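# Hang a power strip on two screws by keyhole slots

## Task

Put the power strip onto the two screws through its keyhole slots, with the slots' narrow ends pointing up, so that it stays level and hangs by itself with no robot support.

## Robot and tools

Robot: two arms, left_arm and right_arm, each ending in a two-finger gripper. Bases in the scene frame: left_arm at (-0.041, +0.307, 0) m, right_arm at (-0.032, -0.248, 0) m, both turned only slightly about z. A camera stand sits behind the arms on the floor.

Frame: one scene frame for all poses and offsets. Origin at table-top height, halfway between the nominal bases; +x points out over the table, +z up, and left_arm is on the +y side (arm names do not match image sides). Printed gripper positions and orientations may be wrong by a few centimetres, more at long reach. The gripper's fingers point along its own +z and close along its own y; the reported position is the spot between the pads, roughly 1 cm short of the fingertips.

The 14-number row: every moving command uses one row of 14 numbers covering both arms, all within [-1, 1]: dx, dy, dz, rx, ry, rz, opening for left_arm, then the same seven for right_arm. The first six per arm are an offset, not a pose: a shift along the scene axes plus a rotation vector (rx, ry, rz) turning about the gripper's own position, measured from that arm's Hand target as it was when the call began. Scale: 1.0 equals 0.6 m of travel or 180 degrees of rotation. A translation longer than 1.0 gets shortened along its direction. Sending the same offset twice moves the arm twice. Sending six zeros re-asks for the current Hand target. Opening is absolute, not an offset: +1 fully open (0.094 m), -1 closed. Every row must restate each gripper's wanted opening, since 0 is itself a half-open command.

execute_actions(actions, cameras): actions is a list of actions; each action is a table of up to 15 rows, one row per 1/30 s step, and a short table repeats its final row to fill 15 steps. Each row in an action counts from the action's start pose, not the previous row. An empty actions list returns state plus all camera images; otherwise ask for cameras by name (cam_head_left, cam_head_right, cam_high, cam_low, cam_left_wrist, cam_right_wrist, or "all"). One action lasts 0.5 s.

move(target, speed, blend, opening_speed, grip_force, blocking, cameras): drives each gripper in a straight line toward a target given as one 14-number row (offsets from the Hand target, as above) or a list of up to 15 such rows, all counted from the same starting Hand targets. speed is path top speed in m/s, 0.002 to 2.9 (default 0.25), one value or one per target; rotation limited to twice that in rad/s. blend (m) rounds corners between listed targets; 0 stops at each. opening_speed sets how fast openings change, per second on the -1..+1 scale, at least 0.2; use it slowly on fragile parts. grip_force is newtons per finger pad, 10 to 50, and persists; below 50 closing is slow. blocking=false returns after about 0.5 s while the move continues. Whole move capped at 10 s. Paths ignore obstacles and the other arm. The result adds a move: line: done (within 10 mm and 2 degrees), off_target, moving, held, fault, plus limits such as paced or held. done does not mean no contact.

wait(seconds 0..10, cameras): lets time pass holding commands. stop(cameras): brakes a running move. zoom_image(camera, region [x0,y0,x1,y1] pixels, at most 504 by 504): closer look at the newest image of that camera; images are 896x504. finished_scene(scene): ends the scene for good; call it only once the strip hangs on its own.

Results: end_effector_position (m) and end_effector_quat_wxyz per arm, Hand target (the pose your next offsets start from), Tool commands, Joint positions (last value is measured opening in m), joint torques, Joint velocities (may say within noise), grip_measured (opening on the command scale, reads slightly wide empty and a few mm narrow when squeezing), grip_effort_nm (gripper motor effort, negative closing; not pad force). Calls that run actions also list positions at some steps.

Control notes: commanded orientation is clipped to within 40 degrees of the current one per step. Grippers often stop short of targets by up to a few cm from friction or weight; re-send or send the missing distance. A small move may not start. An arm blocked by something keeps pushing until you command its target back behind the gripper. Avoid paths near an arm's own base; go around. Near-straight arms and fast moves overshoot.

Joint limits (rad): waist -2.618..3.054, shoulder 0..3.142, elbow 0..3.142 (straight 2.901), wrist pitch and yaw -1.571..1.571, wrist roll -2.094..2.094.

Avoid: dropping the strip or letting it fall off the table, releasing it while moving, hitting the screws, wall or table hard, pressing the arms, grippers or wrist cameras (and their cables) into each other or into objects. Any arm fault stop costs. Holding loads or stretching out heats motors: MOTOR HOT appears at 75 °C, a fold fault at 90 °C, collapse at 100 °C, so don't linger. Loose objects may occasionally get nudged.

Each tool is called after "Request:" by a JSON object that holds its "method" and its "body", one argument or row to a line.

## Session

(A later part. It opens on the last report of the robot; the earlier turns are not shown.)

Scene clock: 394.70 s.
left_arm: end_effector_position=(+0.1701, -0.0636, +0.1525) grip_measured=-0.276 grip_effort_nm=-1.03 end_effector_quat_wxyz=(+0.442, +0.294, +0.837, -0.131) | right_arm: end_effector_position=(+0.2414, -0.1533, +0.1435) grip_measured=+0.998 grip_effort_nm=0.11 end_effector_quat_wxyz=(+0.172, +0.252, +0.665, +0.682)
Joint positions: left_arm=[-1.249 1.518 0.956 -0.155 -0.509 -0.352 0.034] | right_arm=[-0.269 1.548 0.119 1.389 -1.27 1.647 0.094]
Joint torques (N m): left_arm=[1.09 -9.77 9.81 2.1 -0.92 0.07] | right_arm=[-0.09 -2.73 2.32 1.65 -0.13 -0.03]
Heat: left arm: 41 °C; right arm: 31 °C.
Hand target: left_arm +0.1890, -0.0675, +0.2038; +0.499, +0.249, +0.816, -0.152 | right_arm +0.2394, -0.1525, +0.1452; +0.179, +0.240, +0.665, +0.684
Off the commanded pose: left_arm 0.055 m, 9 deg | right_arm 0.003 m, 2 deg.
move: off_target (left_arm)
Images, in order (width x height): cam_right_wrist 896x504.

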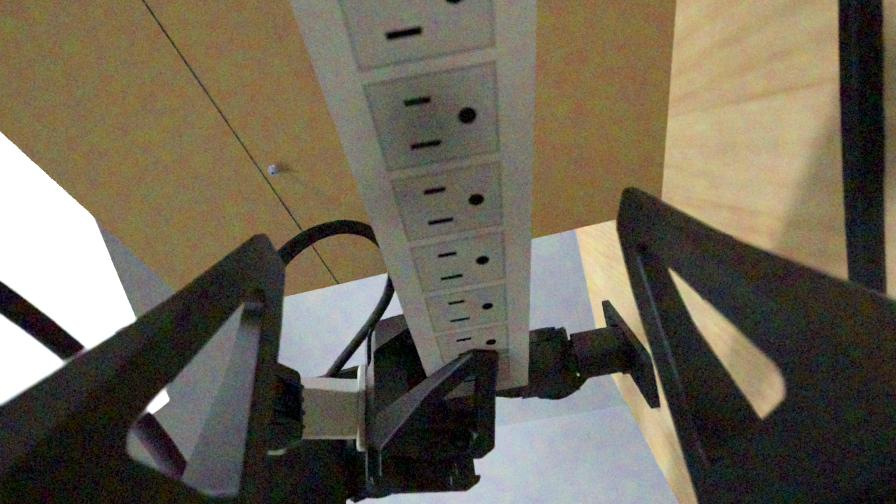

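Request:
{"method": "move", "body": {
  "target": [0,0,0,0,0,0,-0.45, 0.0432,0.0628,0.0,-0.004,-0.0057,0,1.0],
  "speed": 0.06,
  "cameras": ["cam_right_wrist", "cam_head_right"]
}}

Scene clock: 398.90 s.
left_arm: end_effector_position=(+0.1701, -0.0636, +0.1525) grip_measured=-0.276 grip_effort_nm=-1.03 end_effector_quat_wxyz=(+0.442, +0.294, +0.837, -0.131) | right_arm: end_effector_position=(+0.2601, -0.1151, +0.1373) grip_measured=+0.998 grip_effort_nm=0.11 end_effector_quat_wxyz=(+0.165, +0.252, +0.670, +0.678)
Joint positions: left_arm=[-1.249 1.518 0.956 -0.155 -0.509 -0.352 0.034] | right_arm=[-0.049 1.622 0.165 1.405 -1.062 1.647 0.094]
Joint torques (N m): left_arm=[1.09 -9.77 9.83 2.09 -0.93 0.07] | right_arm=[0.36 -3.33 3.86 1.79 0.04 -0.12]
Heat: left arm: 41 °C; right arm: 31 °C.
Hand target: left_arm +0.1890, -0.0675, +0.2038; +0.499, +0.249, +0.816, -0.152 | right_arm +0.2653, -0.1148, +0.1452; +0.186, +0.233, +0.668, +0.682
Off the commanded pose: left_arm 0.055 m, 9 deg | right_arm 0.009 m, 3 deg.
move: off_target (left_arm, right_arm)
Images, in order (width x height): cam_head_right 896x504, cam_right_wrist 896x504.

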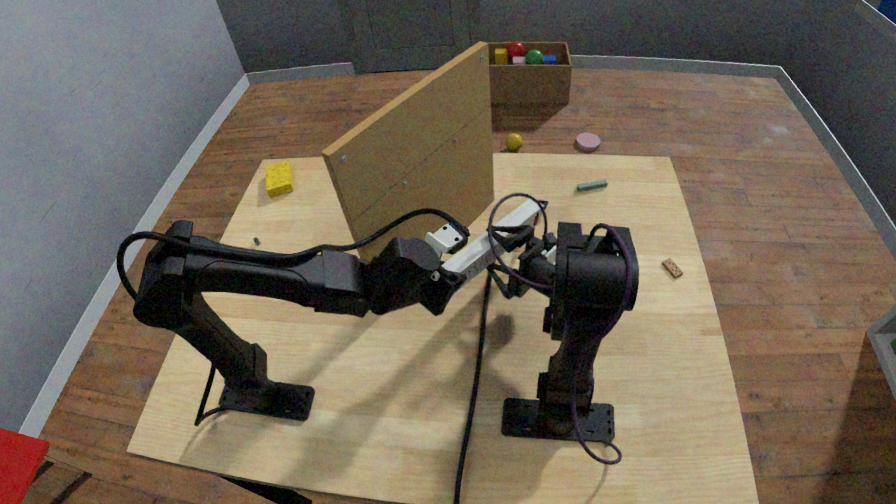

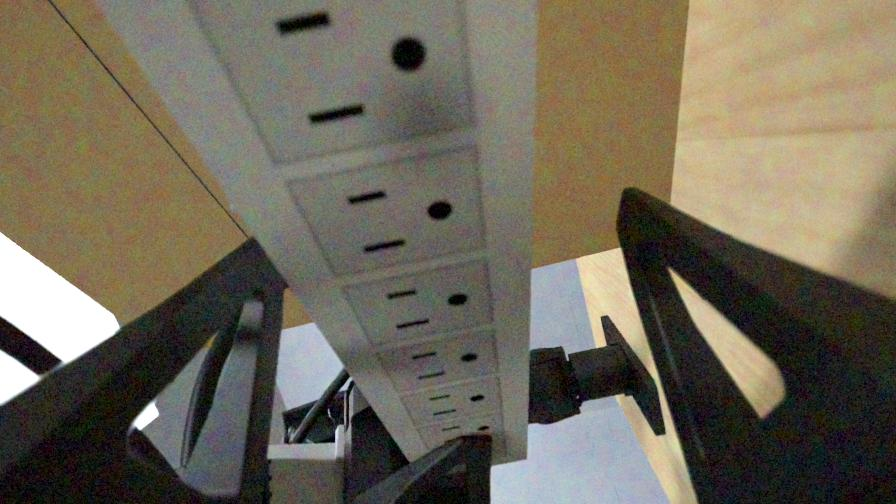

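Request:
{"method": "move", "body": {
  "target": [0,0,0,0,0,0,-0.45, 0,0,0.0267,0,0,0,1.0],
  "speed": 0.05,
  "cameras": ["cam_right_wrist"]
}}

Scene clock: 402.03 s.
left_arm: end_effector_position=(+0.1701, -0.0636, +0.1525) grip_measured=-0.276 grip_effort_nm=-1.03 end_effector_quat_wxyz=(+0.442, +0.294, +0.837, -0.131) | right_arm: end_effector_position=(+0.2614, -0.1152, +0.1507) grip_measured=+0.998 grip_effort_nm=0.11 end_effector_quat_wxyz=(+0.170, +0.247, +0.669, +0.680)
Joint positions: left_arm=[-1.249 1.518 0.956 -0.155 -0.509 -0.352 0.034] | right_arm=[-0.049 1.531 0.182 1.311 -1.061 1.647 0.094]
Joint torques (N m): left_arm=[1.1 -9.8 9.84 2.1 -0.93 0.06] | right_arm=[0.36 -5.6 4.4 1.41 0.04 -0.07]
Heat: left arm: 42 °C; right arm: 31 °C.
Hand target: left_arm +0.1890, -0.0675, +0.2038; +0.499, +0.249, +0.816, -0.152 | right_arm +0.2653, -0.1148, +0.1612; +0.186, +0.233, +0.668, +0.682
Off the commanded pose: left_arm 0.055 m, 9 deg | right_arm 0.011 m, 3 deg.
move: off_target (left_arm, right_arm)
Images, in order (width x height): cam_right_wrist 896x504.

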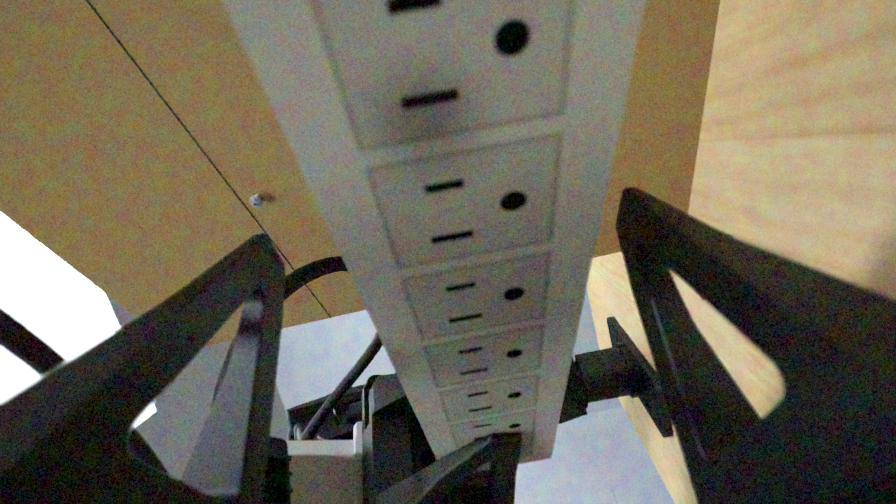

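Request:
{"method": "move", "body": {
  "target": [0,0,0,0,0,0,-0.45, 0,0,0,0,0,0,-0.2],
  "opening_speed": 0.4,
  "cameras": ["cam_right_wrist", "cam_head_left"]
}}

Scene clock: 406.30 s.
left_arm: end_effector_position=(+0.1709, -0.0646, +0.1552) grip_measured=-0.276 grip_effort_nm=-1.03 end_effector_quat_wxyz=(+0.445, +0.292, +0.836, -0.132) | right_arm: end_effector_position=(+0.2621, -0.1158, +0.1482) grip_measured=+0.108 grip_effort_nm=-1.02 end_effector_quat_wxyz=(+0.166, +0.255, +0.670, +0.678)
Joint positions: left_arm=[-1.249 1.518 0.961 -0.155 -0.512 -0.353 0.034] | right_arm=[-0.049 1.531 0.182 1.295 -1.055 1.647 0.052]
Joint torques (N m): left_arm=[1.1 -9.7 9.5 2.1 -0.89 0.09] | right_arm=[0.36 -5.67 4.38 1.52 -0.03 -0.07]
Heat: left arm: 42 °C; right arm: 31 °C.
Hand target: left_arm +0.1890, -0.0675, +0.2038; +0.499, +0.249, +0.816, -0.152 | right_arm +0.2653, -0.1148, +0.1613; +0.186, +0.233, +0.668, +0.682
Off the commanded pose: left_arm 0.052 m, 9 deg | right_arm 0.013 m, 3 deg.
move: off_target (left_arm, right_arm)
Images, in order (width x height): cam_head_left 896x504, cam_right_wrist 896x504.

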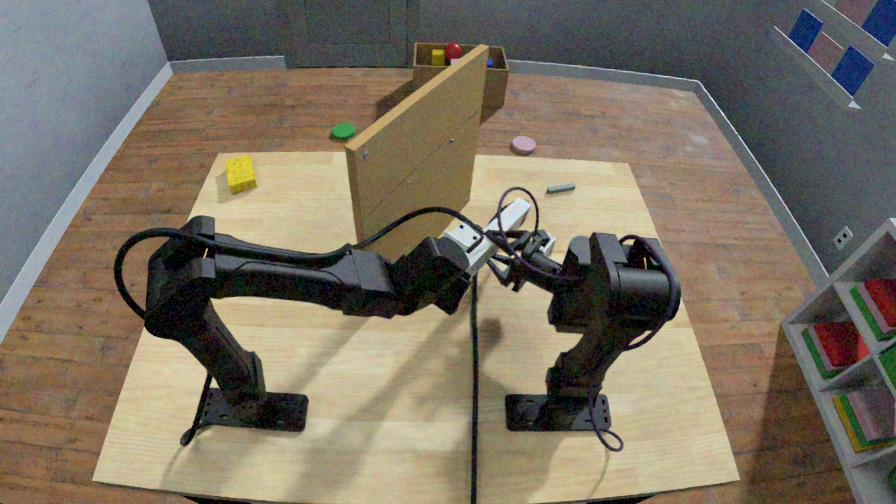

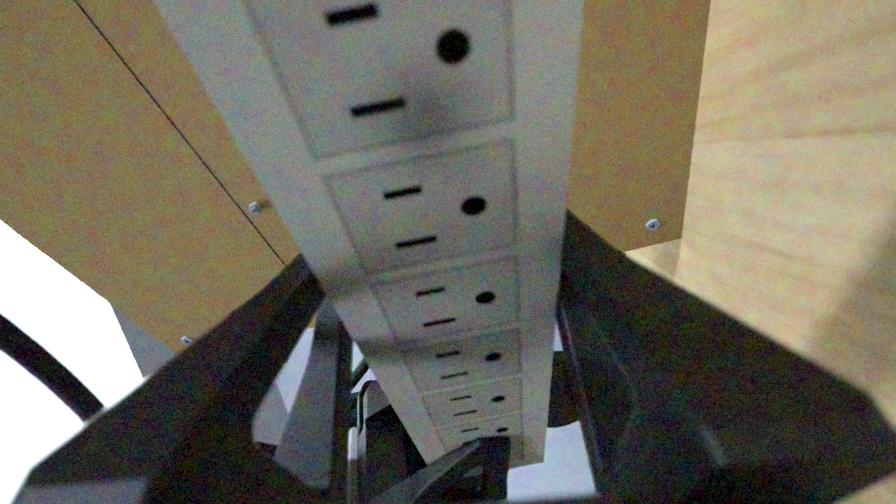

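Request:
{"method": "zoom_image", "body": {
  "camera": "cam_right_wrist",
  "region": [280, 180, 640, 400]
}}

Scaled by 1.400 from the camera's 896x504 image, which has a finer 1280x720 frame.

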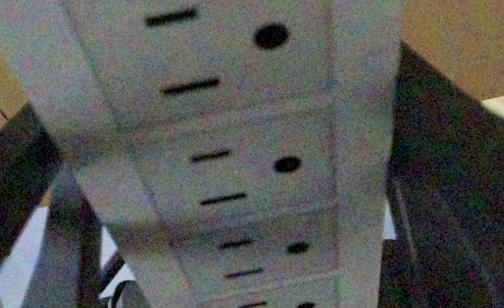

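Request:
{"method": "move", "body": {
  "target": [
    [0,0,0,0,0,0,-0.12, 0,0,0,0,0,0,-0.2],
    [0,0,0,0,0,0,0.25, 0,0,0,0,0,0,-0.2]
  ],
  "opening_speed": 0.3,
  "cameras": ["cam_head_left", "cam_right_wrist"]
}}

Scene clock: 414.50 s.
left_arm: end_effector_position=(+0.1800, -0.0691, +0.1770) grip_measured=+0.247 grip_effort_nm=0.15 end_effector_quat_wxyz=(+0.474, +0.270, +0.825, -0.144) | right_arm: end_effector_position=(+0.2619, -0.1159, +0.1424) grip_measured=+0.107 grip_effort_nm=-1.03 end_effector_quat_wxyz=(+0.151, +0.271, +0.670, +0.675)
Joint positions: left_arm=[-1.244 1.507 0.98 -0.109 -0.545 -0.344 0.059] | right_arm=[-0.049 1.531 0.182 1.258 -1.054 1.656 0.052]
Joint torques (N m): left_arm=[0.84 -8.17 8.59 1.75 -0.51 0.05] | right_arm=[0.4 -5.97 4.38 1.84 -0.05 -0.17]
Heat: left arm: 41 °C; right arm: 31 °C.
Hand target: left_arm +0.1889, -0.0676, +0.2037; +0.499, +0.249, +0.816, -0.152 | right_arm +0.2653, -0.1148, +0.1613; +0.186, +0.233, +0.668, +0.682
Off the commanded pose: left_arm 0.028 m, 4 deg | right_arm 0.019 m, 6 deg.
move: off_target (left_arm, right_arm); target 2's new opening was sent with left_arm's hand 0.028 m and 4 deg from that target
Images, in order (width x height): cam_head_left 896x504, cam_right_wrist 896x504.

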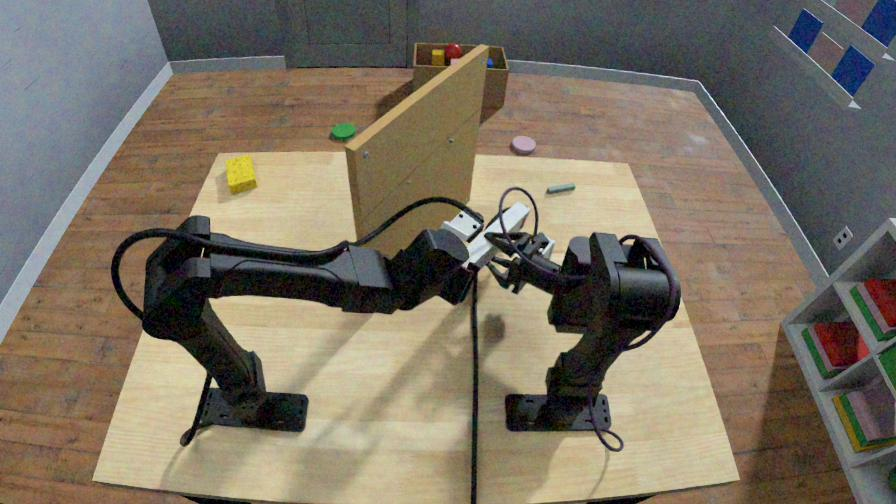

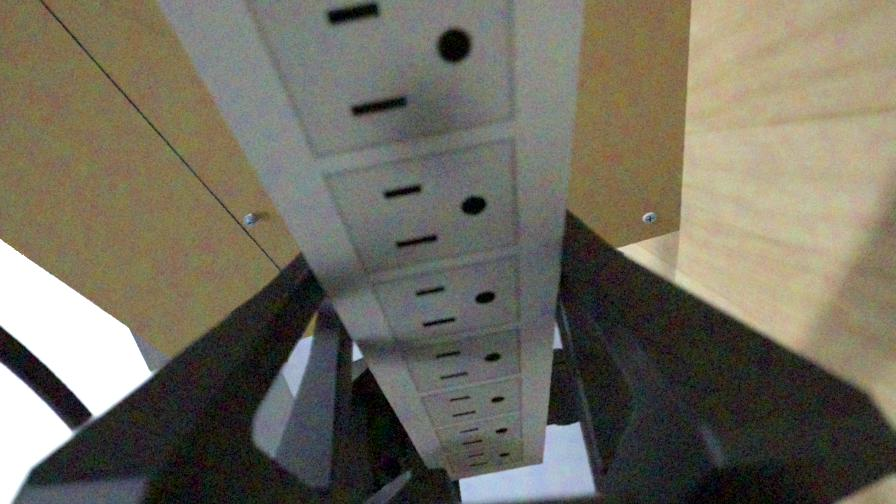

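Request:
{"method": "zoom_image", "body": {
  "camera": "cam_head_left",
  "region": [420, 180, 580, 310]
}}

Scaled by 3.150 from the camera's 896x504 image, which has a finer 1280x720 frame.

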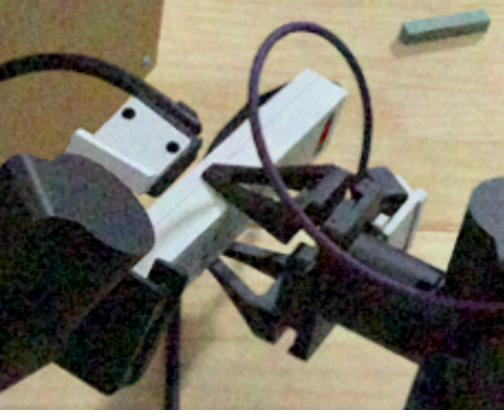

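Request:
{"method": "move", "body": {
  "target": [
    [-0.1482,0.096,0.1022,0,0,0,0.25, 0,0,0,0,0,0,-0.2],
    [-0.2148,0.246,0.1605,-0.049,0.026,0.039,0.25, 0,0,0,0,0,0,-0.2],
    [-0.1123,0.4122,0.1725,-0.0984,0.0522,0.0783,0.25, 0,0,0,0,0,0,-0.2]
  ],
  "speed": [0.12, 0.25, 0.25],
  "blend": [0.02, 0.03, 0],
  "cameras": ["cam_head_left", "cam_right_wrist"]
}}

Scene clock: 429.80 s.
left_arm: end_effector_position=(+0.1209, +0.1764, +0.3101) grip_measured=+0.247 grip_effort_nm=0.15 end_effector_quat_wxyz=(+0.475, +0.056, +0.846, -0.236) | right_arm: end_effector_position=(+0.2619, -0.1159, +0.1424) grip_measured=+0.107 grip_effort_nm=-1.03 end_effector_quat_wxyz=(+0.151, +0.271, +0.670, +0.675)
Joint positions: left_arm=[-1.153 0.583 1.038 -1 -0.566 -0.708 0.059] | right_arm=[-0.049 1.531 0.182 1.258 -1.054 1.656 0.052]
Joint torques (N m): left_arm=[0.61 1.2 4.22 1.79 -0.22 0.04] | right_arm=[0.44 -5.9 4.41 1.83 -0.03 -0.18]
Heat: left arm: 38 °C; right arm: 31 °C.
Hand target: left_arm +0.1215, +0.1797, +0.3072; +0.478, +0.055, +0.845, -0.233 | right_arm +0.2653, -0.1148, +0.1613; +0.186, +0.233, +0.668, +0.682
Off the commanded pose: left_arm 0.005 m, 1 deg | right_arm 0.019 m, 6 deg.
move: off_target (right_arm)
Images, in order (width x height): cam_head_left 896x504, cam_right_wrist 896x504.

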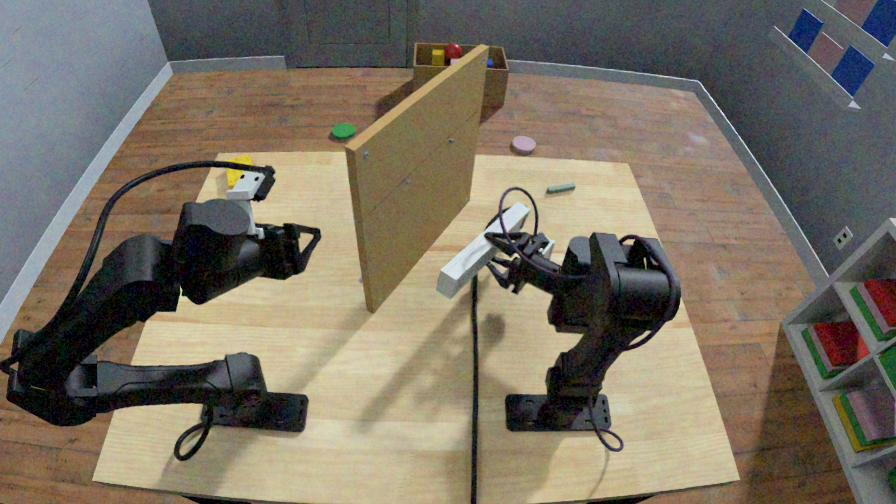

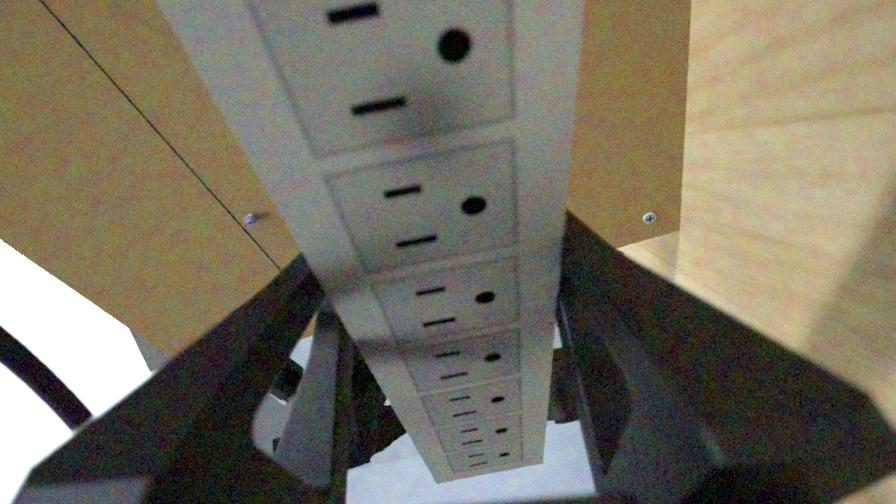

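Request:
{"method": "move", "body": {
  "target": [0,0,0,0,0,0,0.25, 0,0,0.1228,-0.0162,-0.0333,0,-0.2],
  "speed": 0.1,
  "cameras": ["cam_right_wrist", "cam_head_left"]
}}

Scene clock: 446.67 s.
left_arm: end_effector_position=(+0.1209, +0.1763, +0.3101) grip_measured=+0.247 grip_effort_nm=0.15 end_effector_quat_wxyz=(+0.475, +0.057, +0.846, -0.236) | right_arm: end_effector_position=(+0.2612, -0.1149, +0.2005) grip_measured=+0.107 grip_effort_nm=-1.03 end_effector_quat_wxyz=(+0.168, +0.251, +0.680, +0.668)
Joint positions: left_arm=[-1.153 0.583 1.038 -1 -0.565 -0.708 0.059] | right_arm=[-0.046 1.161 0.314 0.745 -1.054 1.59 0.052]
Joint torques (N m): left_arm=[0.69 1.2 4.25 1.8 -0.23 0.04] | right_arm=[0.24 -5.57 7.76 1.96 -0.05 -0.38]
Heat: left arm: 35 °C; right arm: 31 °C.
Hand target: left_arm +0.1215, +0.1798, +0.3072; +0.478, +0.055, +0.845, -0.233 | right_arm +0.2653, -0.1148, +0.2349; +0.227, +0.192, +0.674, +0.676
Off the commanded pose: left_arm 0.005 m, 1 deg | right_arm 0.035 m, 10 deg.
move: off_target (right_arm)
Images, in order (width x height): cam_head_left 896x504, cam_right_wrist 896x504.

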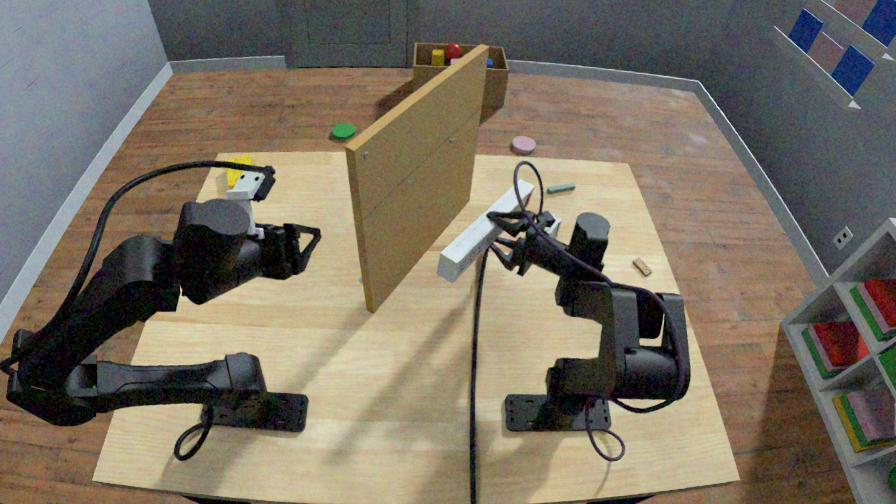

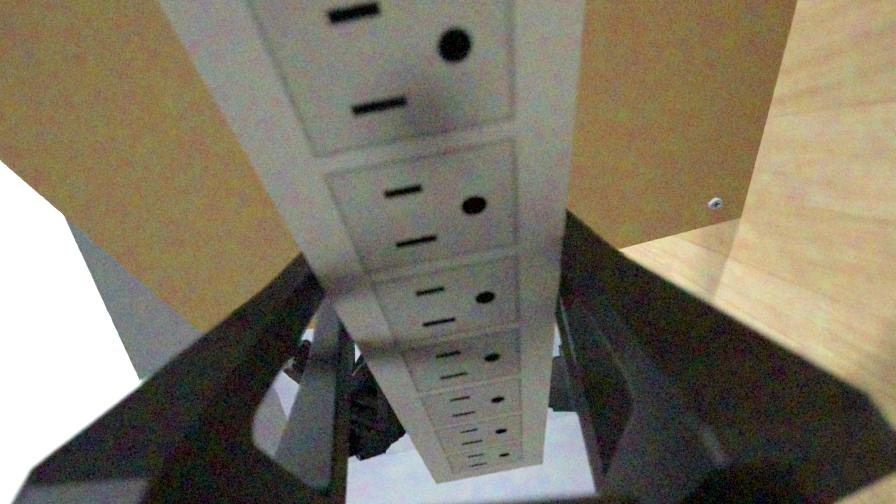

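Request:
{"method": "move", "body": {
  "target": [0,0,0,0,0,0,0.25, 0.0747,0.1107,0.035,0.012,-0.0217,0,-0.2],
  "speed": 0.12,
  "cameras": ["cam_right_wrist", "cam_head_right"]
}}

Scene clock: 450.60 s.
left_arm: end_effector_position=(+0.1209, +0.1763, +0.3101) grip_measured=+0.247 grip_effort_nm=0.15 end_effector_quat_wxyz=(+0.475, +0.057, +0.846, -0.236) | right_arm: end_effector_position=(+0.2984, -0.0498, +0.2136) grip_measured=+0.107 grip_effort_nm=-1.02 end_effector_quat_wxyz=(+0.180, +0.229, +0.682, +0.671)
Joint positions: left_arm=[-1.153 0.583 1.038 -1 -0.565 -0.708 0.059] | right_arm=[0.241 1.361 0.467 0.845 -0.782 1.598 0.052]
Joint torques (N m): left_arm=[0.64 1.24 4.21 1.8 -0.22 0.05] | right_arm=[0.21 -4.68 8.21 2.53 0.18 -0.29]
Heat: left arm: 35 °C; right arm: 32 °C.
Hand target: left_arm +0.1215, +0.1798, +0.3072; +0.478, +0.055, +0.845, -0.233 | right_arm +0.3102, -0.0485, +0.2560; +0.246, +0.173, +0.653, +0.695
Off the commanded pose: left_arm 0.005 m, 1 deg | right_arm 0.044 m, 11 deg.
move: off_target (right_arm)
Images, in order (width x height): cam_head_right 896x504, cam_right_wrist 896x504.

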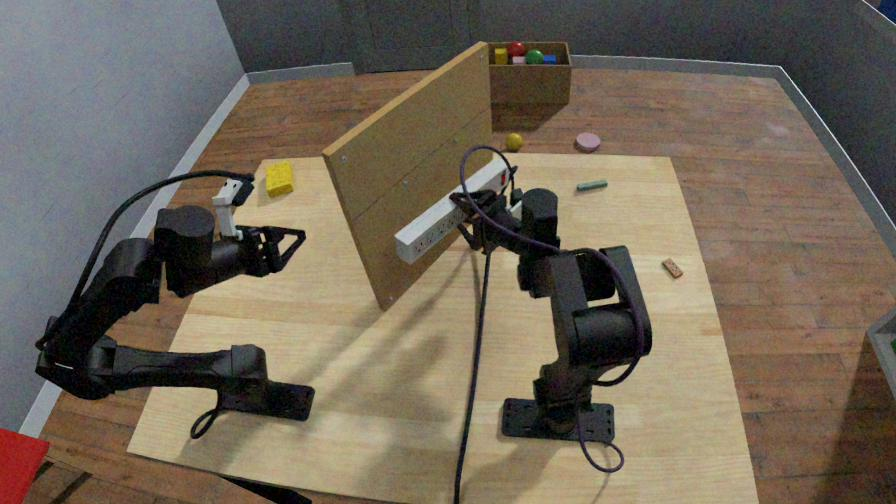

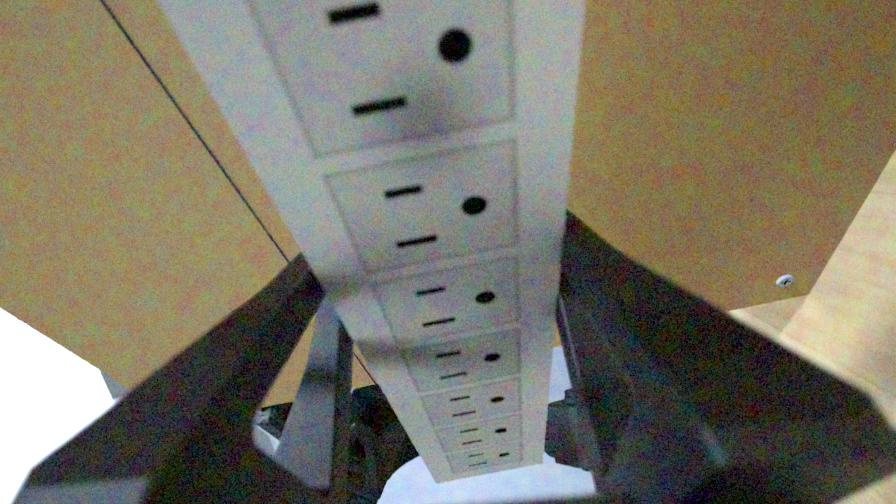

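Request:
{"method": "move", "body": {
  "target": [0,0,0,0,0,0,0.25, 0.0205,0.0304,0.0583,-0.0063,-0.0193,0,-0.2],
  "speed": 0.08,
  "cameras": ["cam_right_wrist", "cam_head_left"]
}}

Scene clock: 458.03 s.
left_arm: end_effector_position=(+0.1209, +0.1763, +0.3101) grip_measured=+0.247 grip_effort_nm=0.15 end_effector_quat_wxyz=(+0.475, +0.057, +0.846, -0.236) | right_arm: end_effector_position=(+0.3118, -0.0305, +0.2478) grip_measured=+0.087 grip_effort_nm=-1.02 end_effector_quat_wxyz=(+0.195, +0.207, +0.681, +0.675)
Joint positions: left_arm=[-1.153 0.583 1.038 -1 -0.565 -0.708 0.059] | right_arm=[0.3 1.361 0.6 0.744 -0.734 1.572 0.051]
Joint torques (N m): left_arm=[0.62 1.21 4.26 1.79 -0.21 0.04] | right_arm=[0.09 -5.26 8.75 2.43 0.26 -0.53]
Heat: left arm: 34 °C; right arm: 32 °C.
Hand target: left_arm +0.1215, +0.1798, +0.3072; +0.478, +0.055, +0.845, -0.233 | right_arm +0.3224, -0.0301, +0.2910; +0.267, +0.150, +0.652, +0.693
Off the commanded pose: left_arm 0.005 m, 1 deg | right_arm 0.044 m, 11 deg.
move: off_target (right_arm)
Images, in order (width x height): cam_head_left 896x504, cam_right_wrist 896x504.

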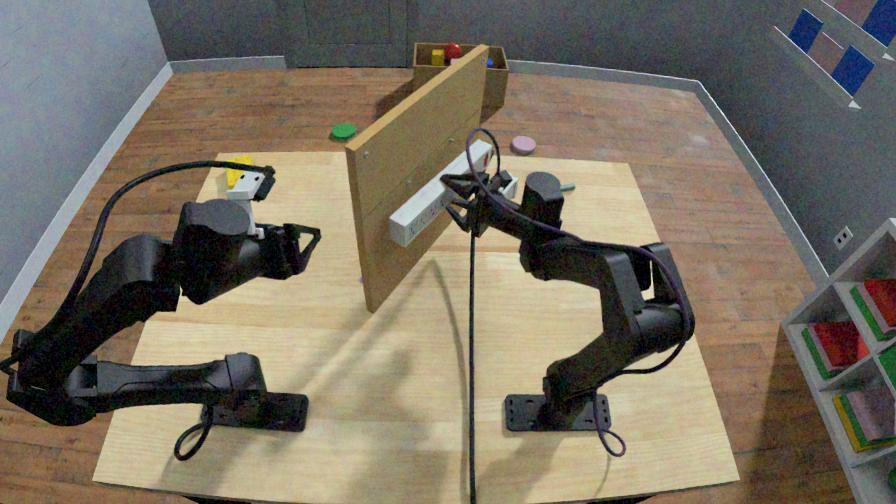

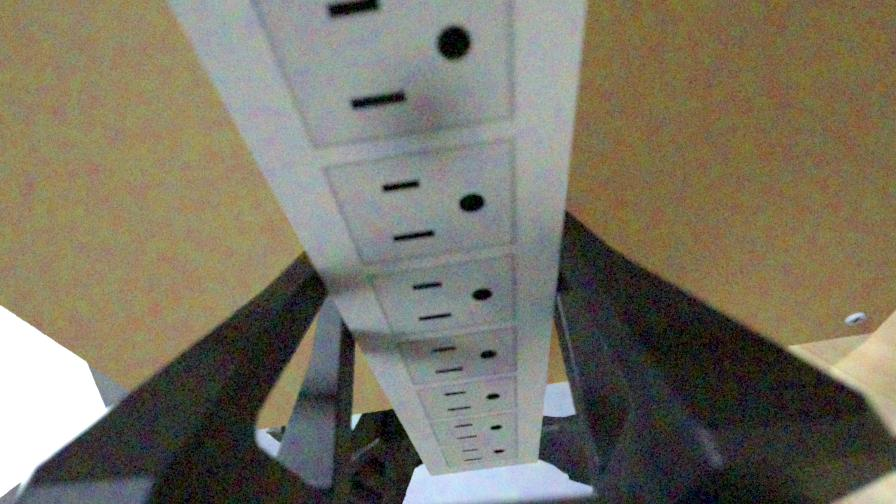

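Request:
{"method": "zoom_image", "body": {
  "camera": "cam_head_left",
  "region": [350, 110, 520, 260]
}}

Scaled by 2.965 from the camera's 896x504 image, which has a finer 1280x720 frame.

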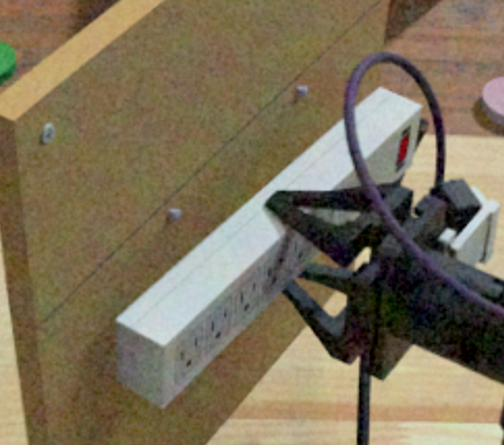

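Request:
{"method": "wait", "body": {
  "seconds": 0.1,
  "cameras": ["cam_head_right"]
}}

Request:
{"method": "zoom_image", "body": {
  "camera": "cam_head_right",
  "region": [340, 100, 530, 280]
}}

Scene clock: 474.73 s.
left_arm: end_effector_position=(+0.1209, +0.1763, +0.3101) grip_measured=+0.247 grip_effort_nm=0.15 end_effector_quat_wxyz=(+0.475, +0.057, +0.846, -0.236) | right_arm: end_effector_position=(+0.3118, -0.0305, +0.2476) grip_measured=+0.086 grip_effort_nm=-1.02 end_effector_quat_wxyz=(+0.195, +0.207, +0.681, +0.675)
Joint positions: left_arm=[-1.153 0.583 1.038 -1 -0.565 -0.708 0.059] | right_arm=[0.3 1.361 0.6 0.743 -0.734 1.572 0.051]
Joint torques (N m): left_arm=[0.62 1.21 4.22 1.8 -0.22 0.06] | right_arm=[0.16 -5.24 8.85 2.42 0.27 -0.53]
Heat: left arm: 34 °C; right arm: 36 °C.
Hand target: left_arm +0.1215, +0.1798, +0.3072; +0.478, +0.055, +0.845, -0.233 | right_arm +0.3224, -0.0301, +0.2910; +0.267, +0.150, +0.652, +0.693
Tool commands: left_gripper/opening=+0.25 right_gripper/opening=-0.2
Off the commanded pose: left_arm 0.005 m, 1 deg | right_arm 0.045 m, 11 deg.
wait: 0.10 s; at rest from the start
Images, in order (width x height): cam_head_right 896x504.

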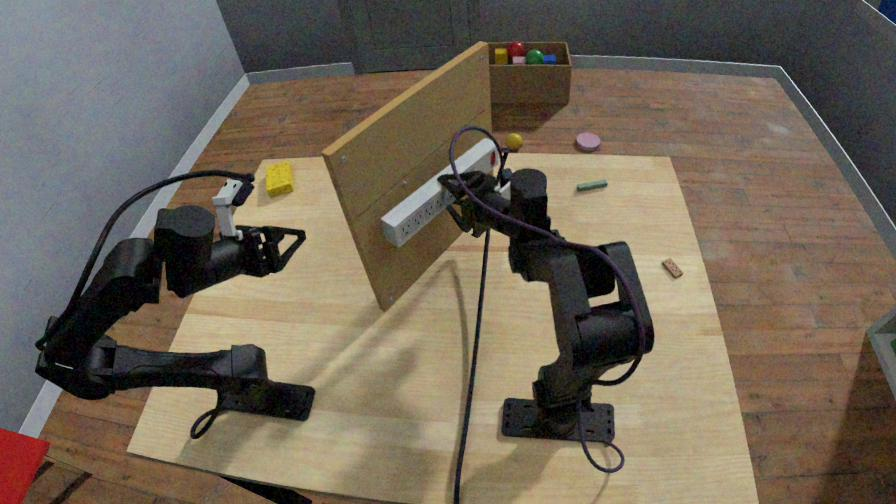

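Scaled by 2.653 from the camera's 896x504 image, which has a finer 1280x720 frame.

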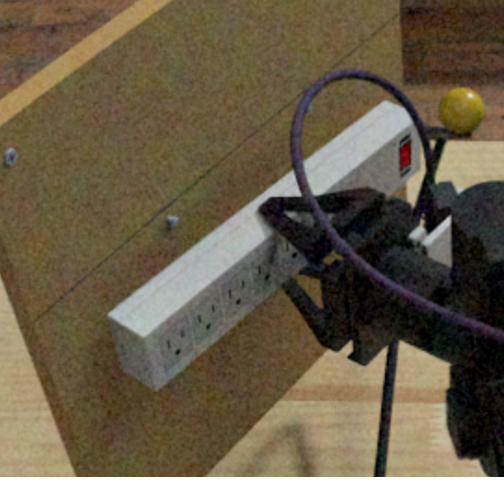

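Request:
{"method": "move", "body": {
  "target": [0,0,0,0,0,0,0.25, 0.0112,0.0166,-0.02,0,0,0,-0.2],
  "speed": 0.04
}}

Request:
{"method": "move", "body": {
  "target": [0,0,0,0,0,0,0.25, 0.0056,0.0083,0,0,0,0,-0.2],
  "speed": 0.03
}}

Scene clock: 482.10 s.
left_arm: end_effector_position=(+0.1209, +0.1763, +0.3101) grip_measured=+0.247 grip_effort_nm=0.15 end_effector_quat_wxyz=(+0.475, +0.057, +0.846, -0.236) | right_arm: end_effector_position=(+0.3168, -0.0217, +0.2312) grip_measured=+0.086 grip_effort_nm=-1.03 end_effector_quat_wxyz=(+0.190, +0.214, +0.688, +0.667)
Joint positions: left_arm=[-1.153 0.583 1.038 -1 -0.565 -0.708 0.059] | right_arm=[0.329 1.417 0.6 0.766 -0.703 1.562 0.051]
Joint torques (N m): left_arm=[0.62 1.18 4.25 1.8 -0.23 0.05] | right_arm=[0.1 -5.35 8.46 2.64 0.22 -0.53]
Heat: left arm: 33 °C; right arm: 37 °C.
Hand target: left_arm +0.1215, +0.1798, +0.3072; +0.478, +0.055, +0.845, -0.233 | right_arm +0.3292, -0.0202, +0.2789; +0.267, +0.150, +0.652, +0.693
Off the commanded pose: left_arm 0.005 m, 1 deg | right_arm 0.049 m, 13 deg.
move: off_target (right_arm)

Scene clock: 482.93 s.
left_arm: end_effector_position=(+0.1209, +0.1763, +0.3101) grip_measured=+0.247 grip_effort_nm=0.15 end_effector_quat_wxyz=(+0.475, +0.057, +0.846, -0.236) | right_arm: end_effector_position=(+0.3191, -0.0173, +0.2278) grip_measured=+0.086 grip_effort_nm=-1.03 end_effector_quat_wxyz=(+0.188, +0.216, +0.690, +0.665)
Joint positions: left_arm=[-1.153 0.583 1.038 -1 -0.565 -0.708 0.059] | right_arm=[0.343 1.437 0.609 0.768 -0.689 1.561 0.051]
Joint torques (N m): left_arm=[0.65 1.22 4.22 1.8 -0.22 0.05] | right_arm=[0.14 -5.75 8.87 2.74 0.23 -0.5]
Heat: left arm: 33 °C; right arm: 37 °C.
Hand target: left_arm +0.1215, +0.1798, +0.3072; +0.478, +0.055, +0.845, -0.233 | right_arm +0.3326, -0.0152, +0.2789; +0.267, +0.150, +0.652, +0.693
Off the commanded pose: left_arm 0.005 m, 1 deg | right_arm 0.053 m, 13 deg.
move: off_target (right_arm)

Request:
{"method": "move", "body": {
  "target": [0,0,0,0,0,0,0.25, 0.0037,0.0055,0,0.0056,-0.018,0,-0.2],
  "speed": 0.03
}}

Request:
{"method": "move", "body": {
  "target": [0,0,0,0,0,0,0.25, 0.0037,0.0055,0,0,0,0,-0.2],
  "speed": 0.03,
  "cameras": ["cam_head_left"]
}}

Request:
{"method": "zoom_image", "body": {
  "camera": "cam_head_left",
  "region": [350, 110, 520, 260]
}}

Scene clock: 487.23 s.
left_arm: end_effector_position=(+0.1209, +0.1763, +0.3101) grip_measured=+0.247 grip_effort_nm=0.15 end_effector_quat_wxyz=(+0.475, +0.057, +0.846, -0.236) | right_arm: end_effector_position=(+0.3240, -0.0124, +0.2313) grip_measured=+0.086 grip_effort_nm=-1.02 end_effector_quat_wxyz=(+0.206, +0.195, +0.679, +0.677)
Joint positions: left_arm=[-1.153 0.583 1.038 -1 -0.565 -0.708 0.059] | right_arm=[0.353 1.489 0.609 0.882 -0.683 1.556 0.051]
Joint torques (N m): left_arm=[0.64 1.21 4.22 1.8 -0.22 0.05] | right_arm=[0.12 -5.96 8.01 2.73 0.28 -0.52]
Heat: left arm: 33 °C; right arm: 38 °C.
Hand target: left_arm +0.1215, +0.1798, +0.3072; +0.478, +0.055, +0.845, -0.233 | right_arm +0.3348, -0.0119, +0.2789; +0.284, +0.132, +0.638, +0.703
Off the commanded pose: left_arm 0.005 m, 1 deg | right_arm 0.049 m, 13 deg.
move: off_target (right_arm)

Scene clock: 488.00 s.
left_arm: end_effector_position=(+0.1209, +0.1763, +0.3101) grip_measured=+0.247 grip_effort_nm=0.15 end_effector_quat_wxyz=(+0.475, +0.057, +0.846, -0.236) | right_arm: end_effector_position=(+0.3238, -0.0096, +0.2279) grip_measured=+0.086 grip_effort_nm=-1.03 end_effector_quat_wxyz=(+0.202, +0.196, +0.681, +0.676)
Joint positions: left_arm=[-1.153 0.583 1.038 -1 -0.565 -0.708 0.059] | right_arm=[0.36 1.5 0.609 0.886 -0.68 1.556 0.051]
Joint torques (N m): left_arm=[0.65 1.2 4.22 1.8 -0.22 0.05] | right_arm=[0.18 -5.96 8.69 2.74 0.32 -0.51]
Heat: left arm: 33 °C; right arm: 38 °C.
Hand target: left_arm +0.1215, +0.1798, +0.3072; +0.478, +0.055, +0.845, -0.233 | right_arm +0.3370, -0.0086, +0.2790; +0.284, +0.132, +0.638, +0.703
Off the commanded pose: left_arm 0.005 m, 1 deg | right_arm 0.053 m, 13 deg.
move: off_target (right_arm)
Images, in order (width x height): cam_head_left 896x504.

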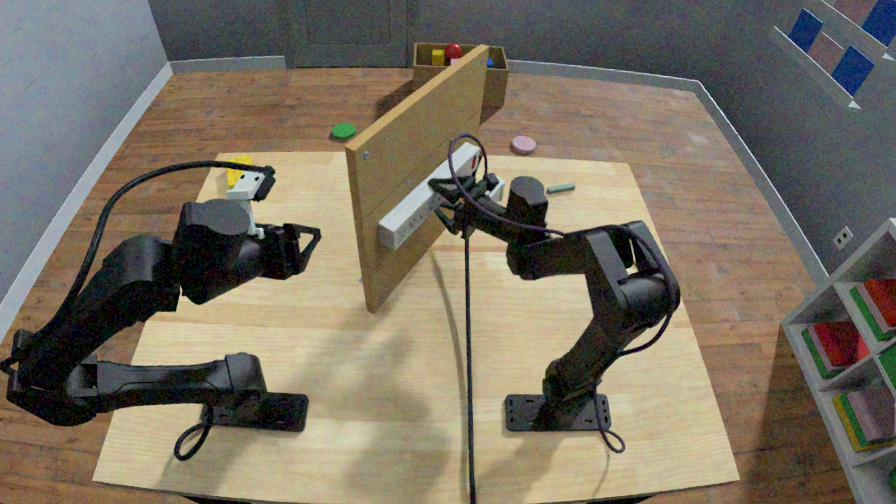

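Scaled by 2.965 from the camera's 896x504 image, which has a finer 1280x720 frame.

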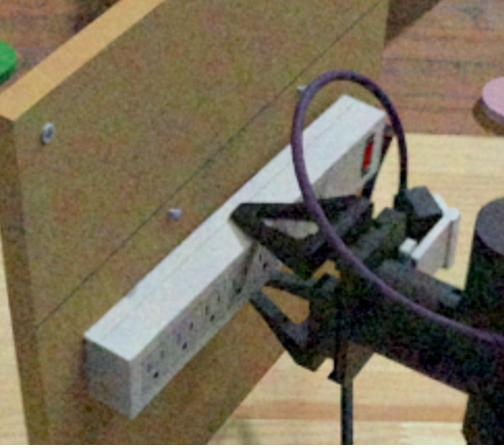

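Request:
{"method": "move", "body": {
  "target": [0,0,0,0,0,0,0.25, 0.0305,-0.0205,0.005,0,0,0,-0.2],
  "speed": 0.05
}}

Request:
{"method": "move", "body": {
  "target": [0,0,0,0,0,0,0.25, 0.0047,0.0069,0,0,0,0,-0.2],
  "speed": 0.03
}}

Request:
{"method": "move", "body": {
  "target": [0,0,0,0,0,0,0.25, 0.0047,0.0069,0,0,0,0,-0.2],
  "speed": 0.03
}}

Scene clock: 494.47 s.
left_arm: end_effector_position=(+0.1209, +0.1763, +0.3101) grip_measured=+0.247 grip_effort_nm=0.15 end_effector_quat_wxyz=(+0.475, +0.057, +0.846, -0.236) | right_arm: end_effector_position=(+0.3378, -0.0171, +0.2290) grip_measured=+0.086 grip_effort_nm=-1.03 end_effector_quat_wxyz=(+0.197, +0.193, +0.681, +0.678)
Joint positions: left_arm=[-1.153 0.583 1.038 -1 -0.565 -0.708 0.059] | right_arm=[0.314 1.547 0.657 0.886 -0.738 1.561 0.051]
Joint torques (N m): left_arm=[0.68 1.21 4.22 1.8 -0.23 0.05] | right_arm=[-0.77 -6.46 9.11 2.71 0.32 -0.44]
Heat: left arm: 33 °C; right arm: 38 °C.
Hand target: left_arm +0.1215, +0.1798, +0.3072; +0.478, +0.055, +0.845, -0.233 | right_arm +0.3553, -0.0210, +0.2819; +0.284, +0.133, +0.638, +0.703
Off the commanded pose: left_arm 0.005 m, 1 deg | right_arm 0.056 m, 13 deg.
move: off_target (right_arm)

Scene clock: 495.33 s.
left_arm: end_effector_position=(+0.1209, +0.1763, +0.3101) grip_measured=+0.247 grip_effort_nm=0.15 end_effector_quat_wxyz=(+0.475, +0.057, +0.846, -0.236) | right_arm: end_effector_position=(+0.3403, -0.0156, +0.2299) grip_measured=+0.086 grip_effort_nm=-1.03 end_effector_quat_wxyz=(+0.196, +0.191, +0.682, +0.679)
Joint positions: left_arm=[-1.153 0.583 1.038 -1 -0.565 -0.708 0.059] | right_arm=[0.314 1.559 0.671 0.886 -0.743 1.562 0.051]
Joint torques (N m): left_arm=[0.62 1.24 4.19 1.8 -0.22 0.05] | right_arm=[-0.1 -6.53 9.11 2.7 0.47 -0.45]
Heat: left arm: 33 °C; right arm: 38 °C.
Hand target: left_arm +0.1215, +0.1798, +0.3072; +0.478, +0.055, +0.845, -0.233 | right_arm +0.3581, -0.0168, +0.2818; +0.284, +0.132, +0.638, +0.703
Off the commanded pose: left_arm 0.005 m, 1 deg | right_arm 0.055 m, 13 deg.
move: off_target (right_arm)

Scene clock: 496.07 s.
left_arm: end_effector_position=(+0.1209, +0.1763, +0.3101) grip_measured=+0.247 grip_effort_nm=0.15 end_effector_quat_wxyz=(+0.475, +0.057, +0.846, -0.236) | right_arm: end_effector_position=(+0.3407, -0.0140, +0.2300) grip_measured=+0.084 grip_effort_nm=-1.03 end_effector_quat_wxyz=(+0.194, +0.189, +0.682, +0.679)
Joint positions: left_arm=[-1.153 0.583 1.038 -1 -0.565 -0.708 0.059] | right_arm=[0.317 1.564 0.676 0.886 -0.745 1.562 0.051]
Joint torques (N m): left_arm=[0.64 1.2 4.22 1.79 -0.22 0.05] | right_arm=[0.46 -6.01 9.68 2.69 0.59 -0.42]
Heat: left arm: 33 °C; right arm: 38 °C.
Hand target: left_arm +0.1215, +0.1798, +0.3072; +0.478, +0.055, +0.845, -0.233 | right_arm +0.3608, -0.0126, +0.2820; +0.284, +0.132, +0.638, +0.703
Off the commanded pose: left_arm 0.005 m, 1 deg | right_arm 0.056 m, 13 deg.
move: off_target (right_arm)

Request:
{"method": "move", "body": {
  "target": [0,0,0,0,0,0,0.25, 0,0,0,0,0,-0.0194,-0.2],
  "speed": 0.03
}}

Request:
{"method": "move", "body": {
  "target": [0,0,0,0,0,0,0.25, 0.0037,0.0055,0,0,0,-0.008,-0.2],
  "speed": 0.03,
  "cameras": ["cam_head_left", "cam_right_wrist"]
}}

Request:
{"method": "zoom_image", "body": {
  "camera": "cam_head_left",
  "region": [350, 110, 520, 260]
}}

Scene clock: 498.67 s.
left_arm: end_effector_position=(+0.1209, +0.1763, +0.3101) grip_measured=+0.247 grip_effort_nm=0.15 end_effector_quat_wxyz=(+0.475, +0.057, +0.846, -0.236) | right_arm: end_effector_position=(+0.3412, -0.0140, +0.2300) grip_measured=+0.084 grip_effort_nm=-1.03 end_effector_quat_wxyz=(+0.196, +0.191, +0.681, +0.679)
Joint positions: left_arm=[-1.153 0.583 1.038 -1 -0.565 -0.708 0.059] | right_arm=[0.319 1.564 0.676 0.886 -0.739 1.562 0.051]
Joint torques (N m): left_arm=[0.64 1.22 4.21 1.8 -0.23 0.05] | right_arm=[2.04 -8.24 8.17 2.56 1.35 -0.54]
Heat: left arm: 33 °C; right arm: 38 °C.
Hand target: left_arm +0.1215, +0.1798, +0.3072; +0.478, +0.055, +0.845, -0.233 | right_arm +0.3609, -0.0126, +0.2820; +0.306, +0.152, +0.634, +0.694
Off the commanded pose: left_arm 0.005 m, 1 deg | right_arm 0.056 m, 15 deg.
move: off_target (right_arm)

Scene clock: 499.50 s.
left_arm: end_effector_position=(+0.1209, +0.1763, +0.3101) grip_measured=+0.247 grip_effort_nm=0.15 end_effector_quat_wxyz=(+0.475, +0.057, +0.846, -0.236) | right_arm: end_effector_position=(+0.3413, -0.0138, +0.2305) grip_measured=+0.083 grip_effort_nm=-1.02 end_effector_quat_wxyz=(+0.202, +0.196, +0.680, +0.677)
Joint positions: left_arm=[-1.153 0.583 1.038 -1 -0.565 -0.708 0.059] | right_arm=[0.327 1.555 0.671 0.88 -0.714 1.558 0.051]
Joint torques (N m): left_arm=[0.64 1.18 4.23 1.81 -0.23 0.04] | right_arm=[2.85 -7.58 8.62 2.54 1.56 -0.58]
Heat: left arm: 33 °C; right arm: 38 °C.
Hand target: left_arm +0.1215, +0.1798, +0.3072; +0.478, +0.055, +0.845, -0.233 | right_arm +0.3631, -0.0093, +0.2819; +0.314, +0.160, +0.632, +0.690
Off the commanded pose: left_arm 0.005 m, 1 deg | right_arm 0.056 m, 15 deg.
move: off_target (right_arm)
Images, in order (width x height): cam_head_left 896x504, cam_right_wrist 896x504.

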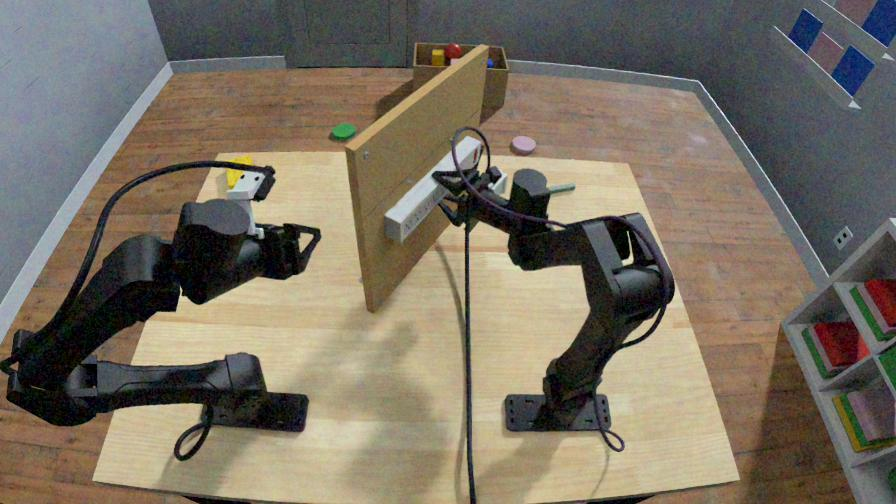

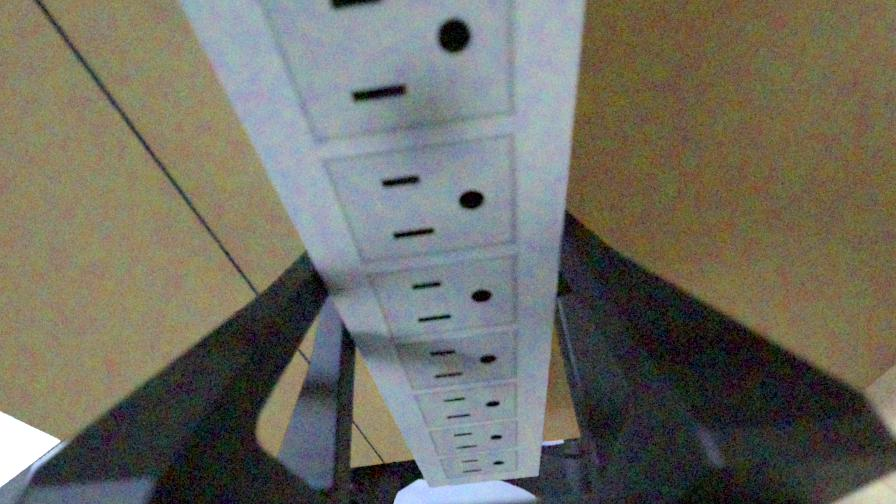

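Scaled by 2.965 from the camera's 896x504 image, which has a finer 1280x720 frame.

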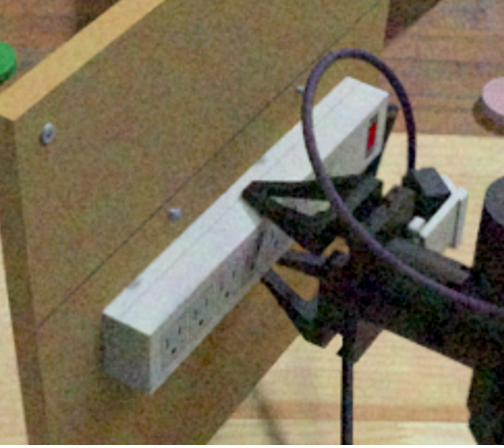

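Request:
{"method": "move", "body": {
  "target": [
    [0,0,0,0,0,0,0.25, -0.0233,-0.0346,0,0,0,0.014,-0.2],
    [0,0,0,0,0,0,0.25, -0.0263,-0.0628,0.0883,0,0,0.022,-0.2]
  ],
  "speed": 0.06,
  "blend": [0.01, 0],
  "cameras": ["cam_head_left"]
}}

Request:
{"method": "zoom_image", "body": {
  "camera": "cam_head_left",
  "region": [350, 100, 520, 250]
}}

Scene clock: 508.87 s.
left_arm: end_effector_position=(+0.1209, +0.1763, +0.3101) grip_measured=+0.247 grip_effort_nm=0.15 end_effector_quat_wxyz=(+0.475, +0.057, +0.846, -0.236) | right_arm: end_effector_position=(+0.3468, -0.0421, +0.2717) grip_measured=+0.081 grip_effort_nm=-1.03 end_effector_quat_wxyz=(+0.209, +0.210, +0.674, +0.676)
Joint positions: left_arm=[-1.153 0.583 1.038 -1 -0.565 -0.708 0.059] | right_arm=[0.241 1.436 0.748 0.692 -0.767 1.575 0.051]
Joint torques (N m): left_arm=[0.62 1.21 4.22 1.8 -0.22 0.05] | right_arm=[-0.62 -9.85 9.03 2.47 0.07 -0.42]
Heat: left arm: 34 °C; right arm: 39 °C.
Hand target: left_arm +0.1215, +0.1798, +0.3072; +0.478, +0.055, +0.845, -0.233 | right_arm +0.3474, -0.0470, +0.3348; +0.290, +0.138, +0.637, +0.701
Off the commanded pose: left_arm 0.005 m, 1 deg | right_arm 0.063 m, 13 deg.
move: off_target (right_arm); blend cut to 0.0094 m at target 1
Images, in order (width x height): cam_head_left 896x504.

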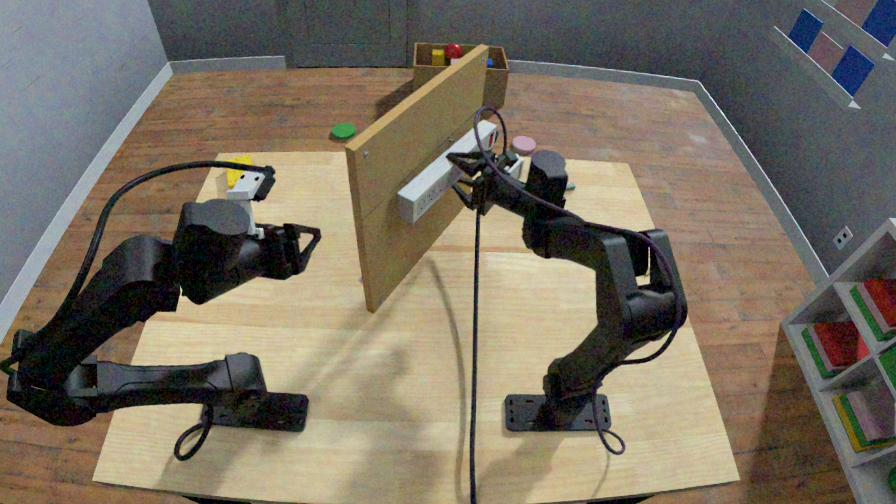

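Scaled by 2.965 from the camera's 896x504 image, which has a finer 1280x720 frame.

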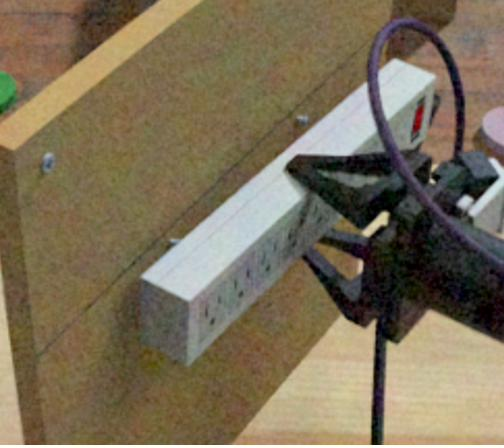

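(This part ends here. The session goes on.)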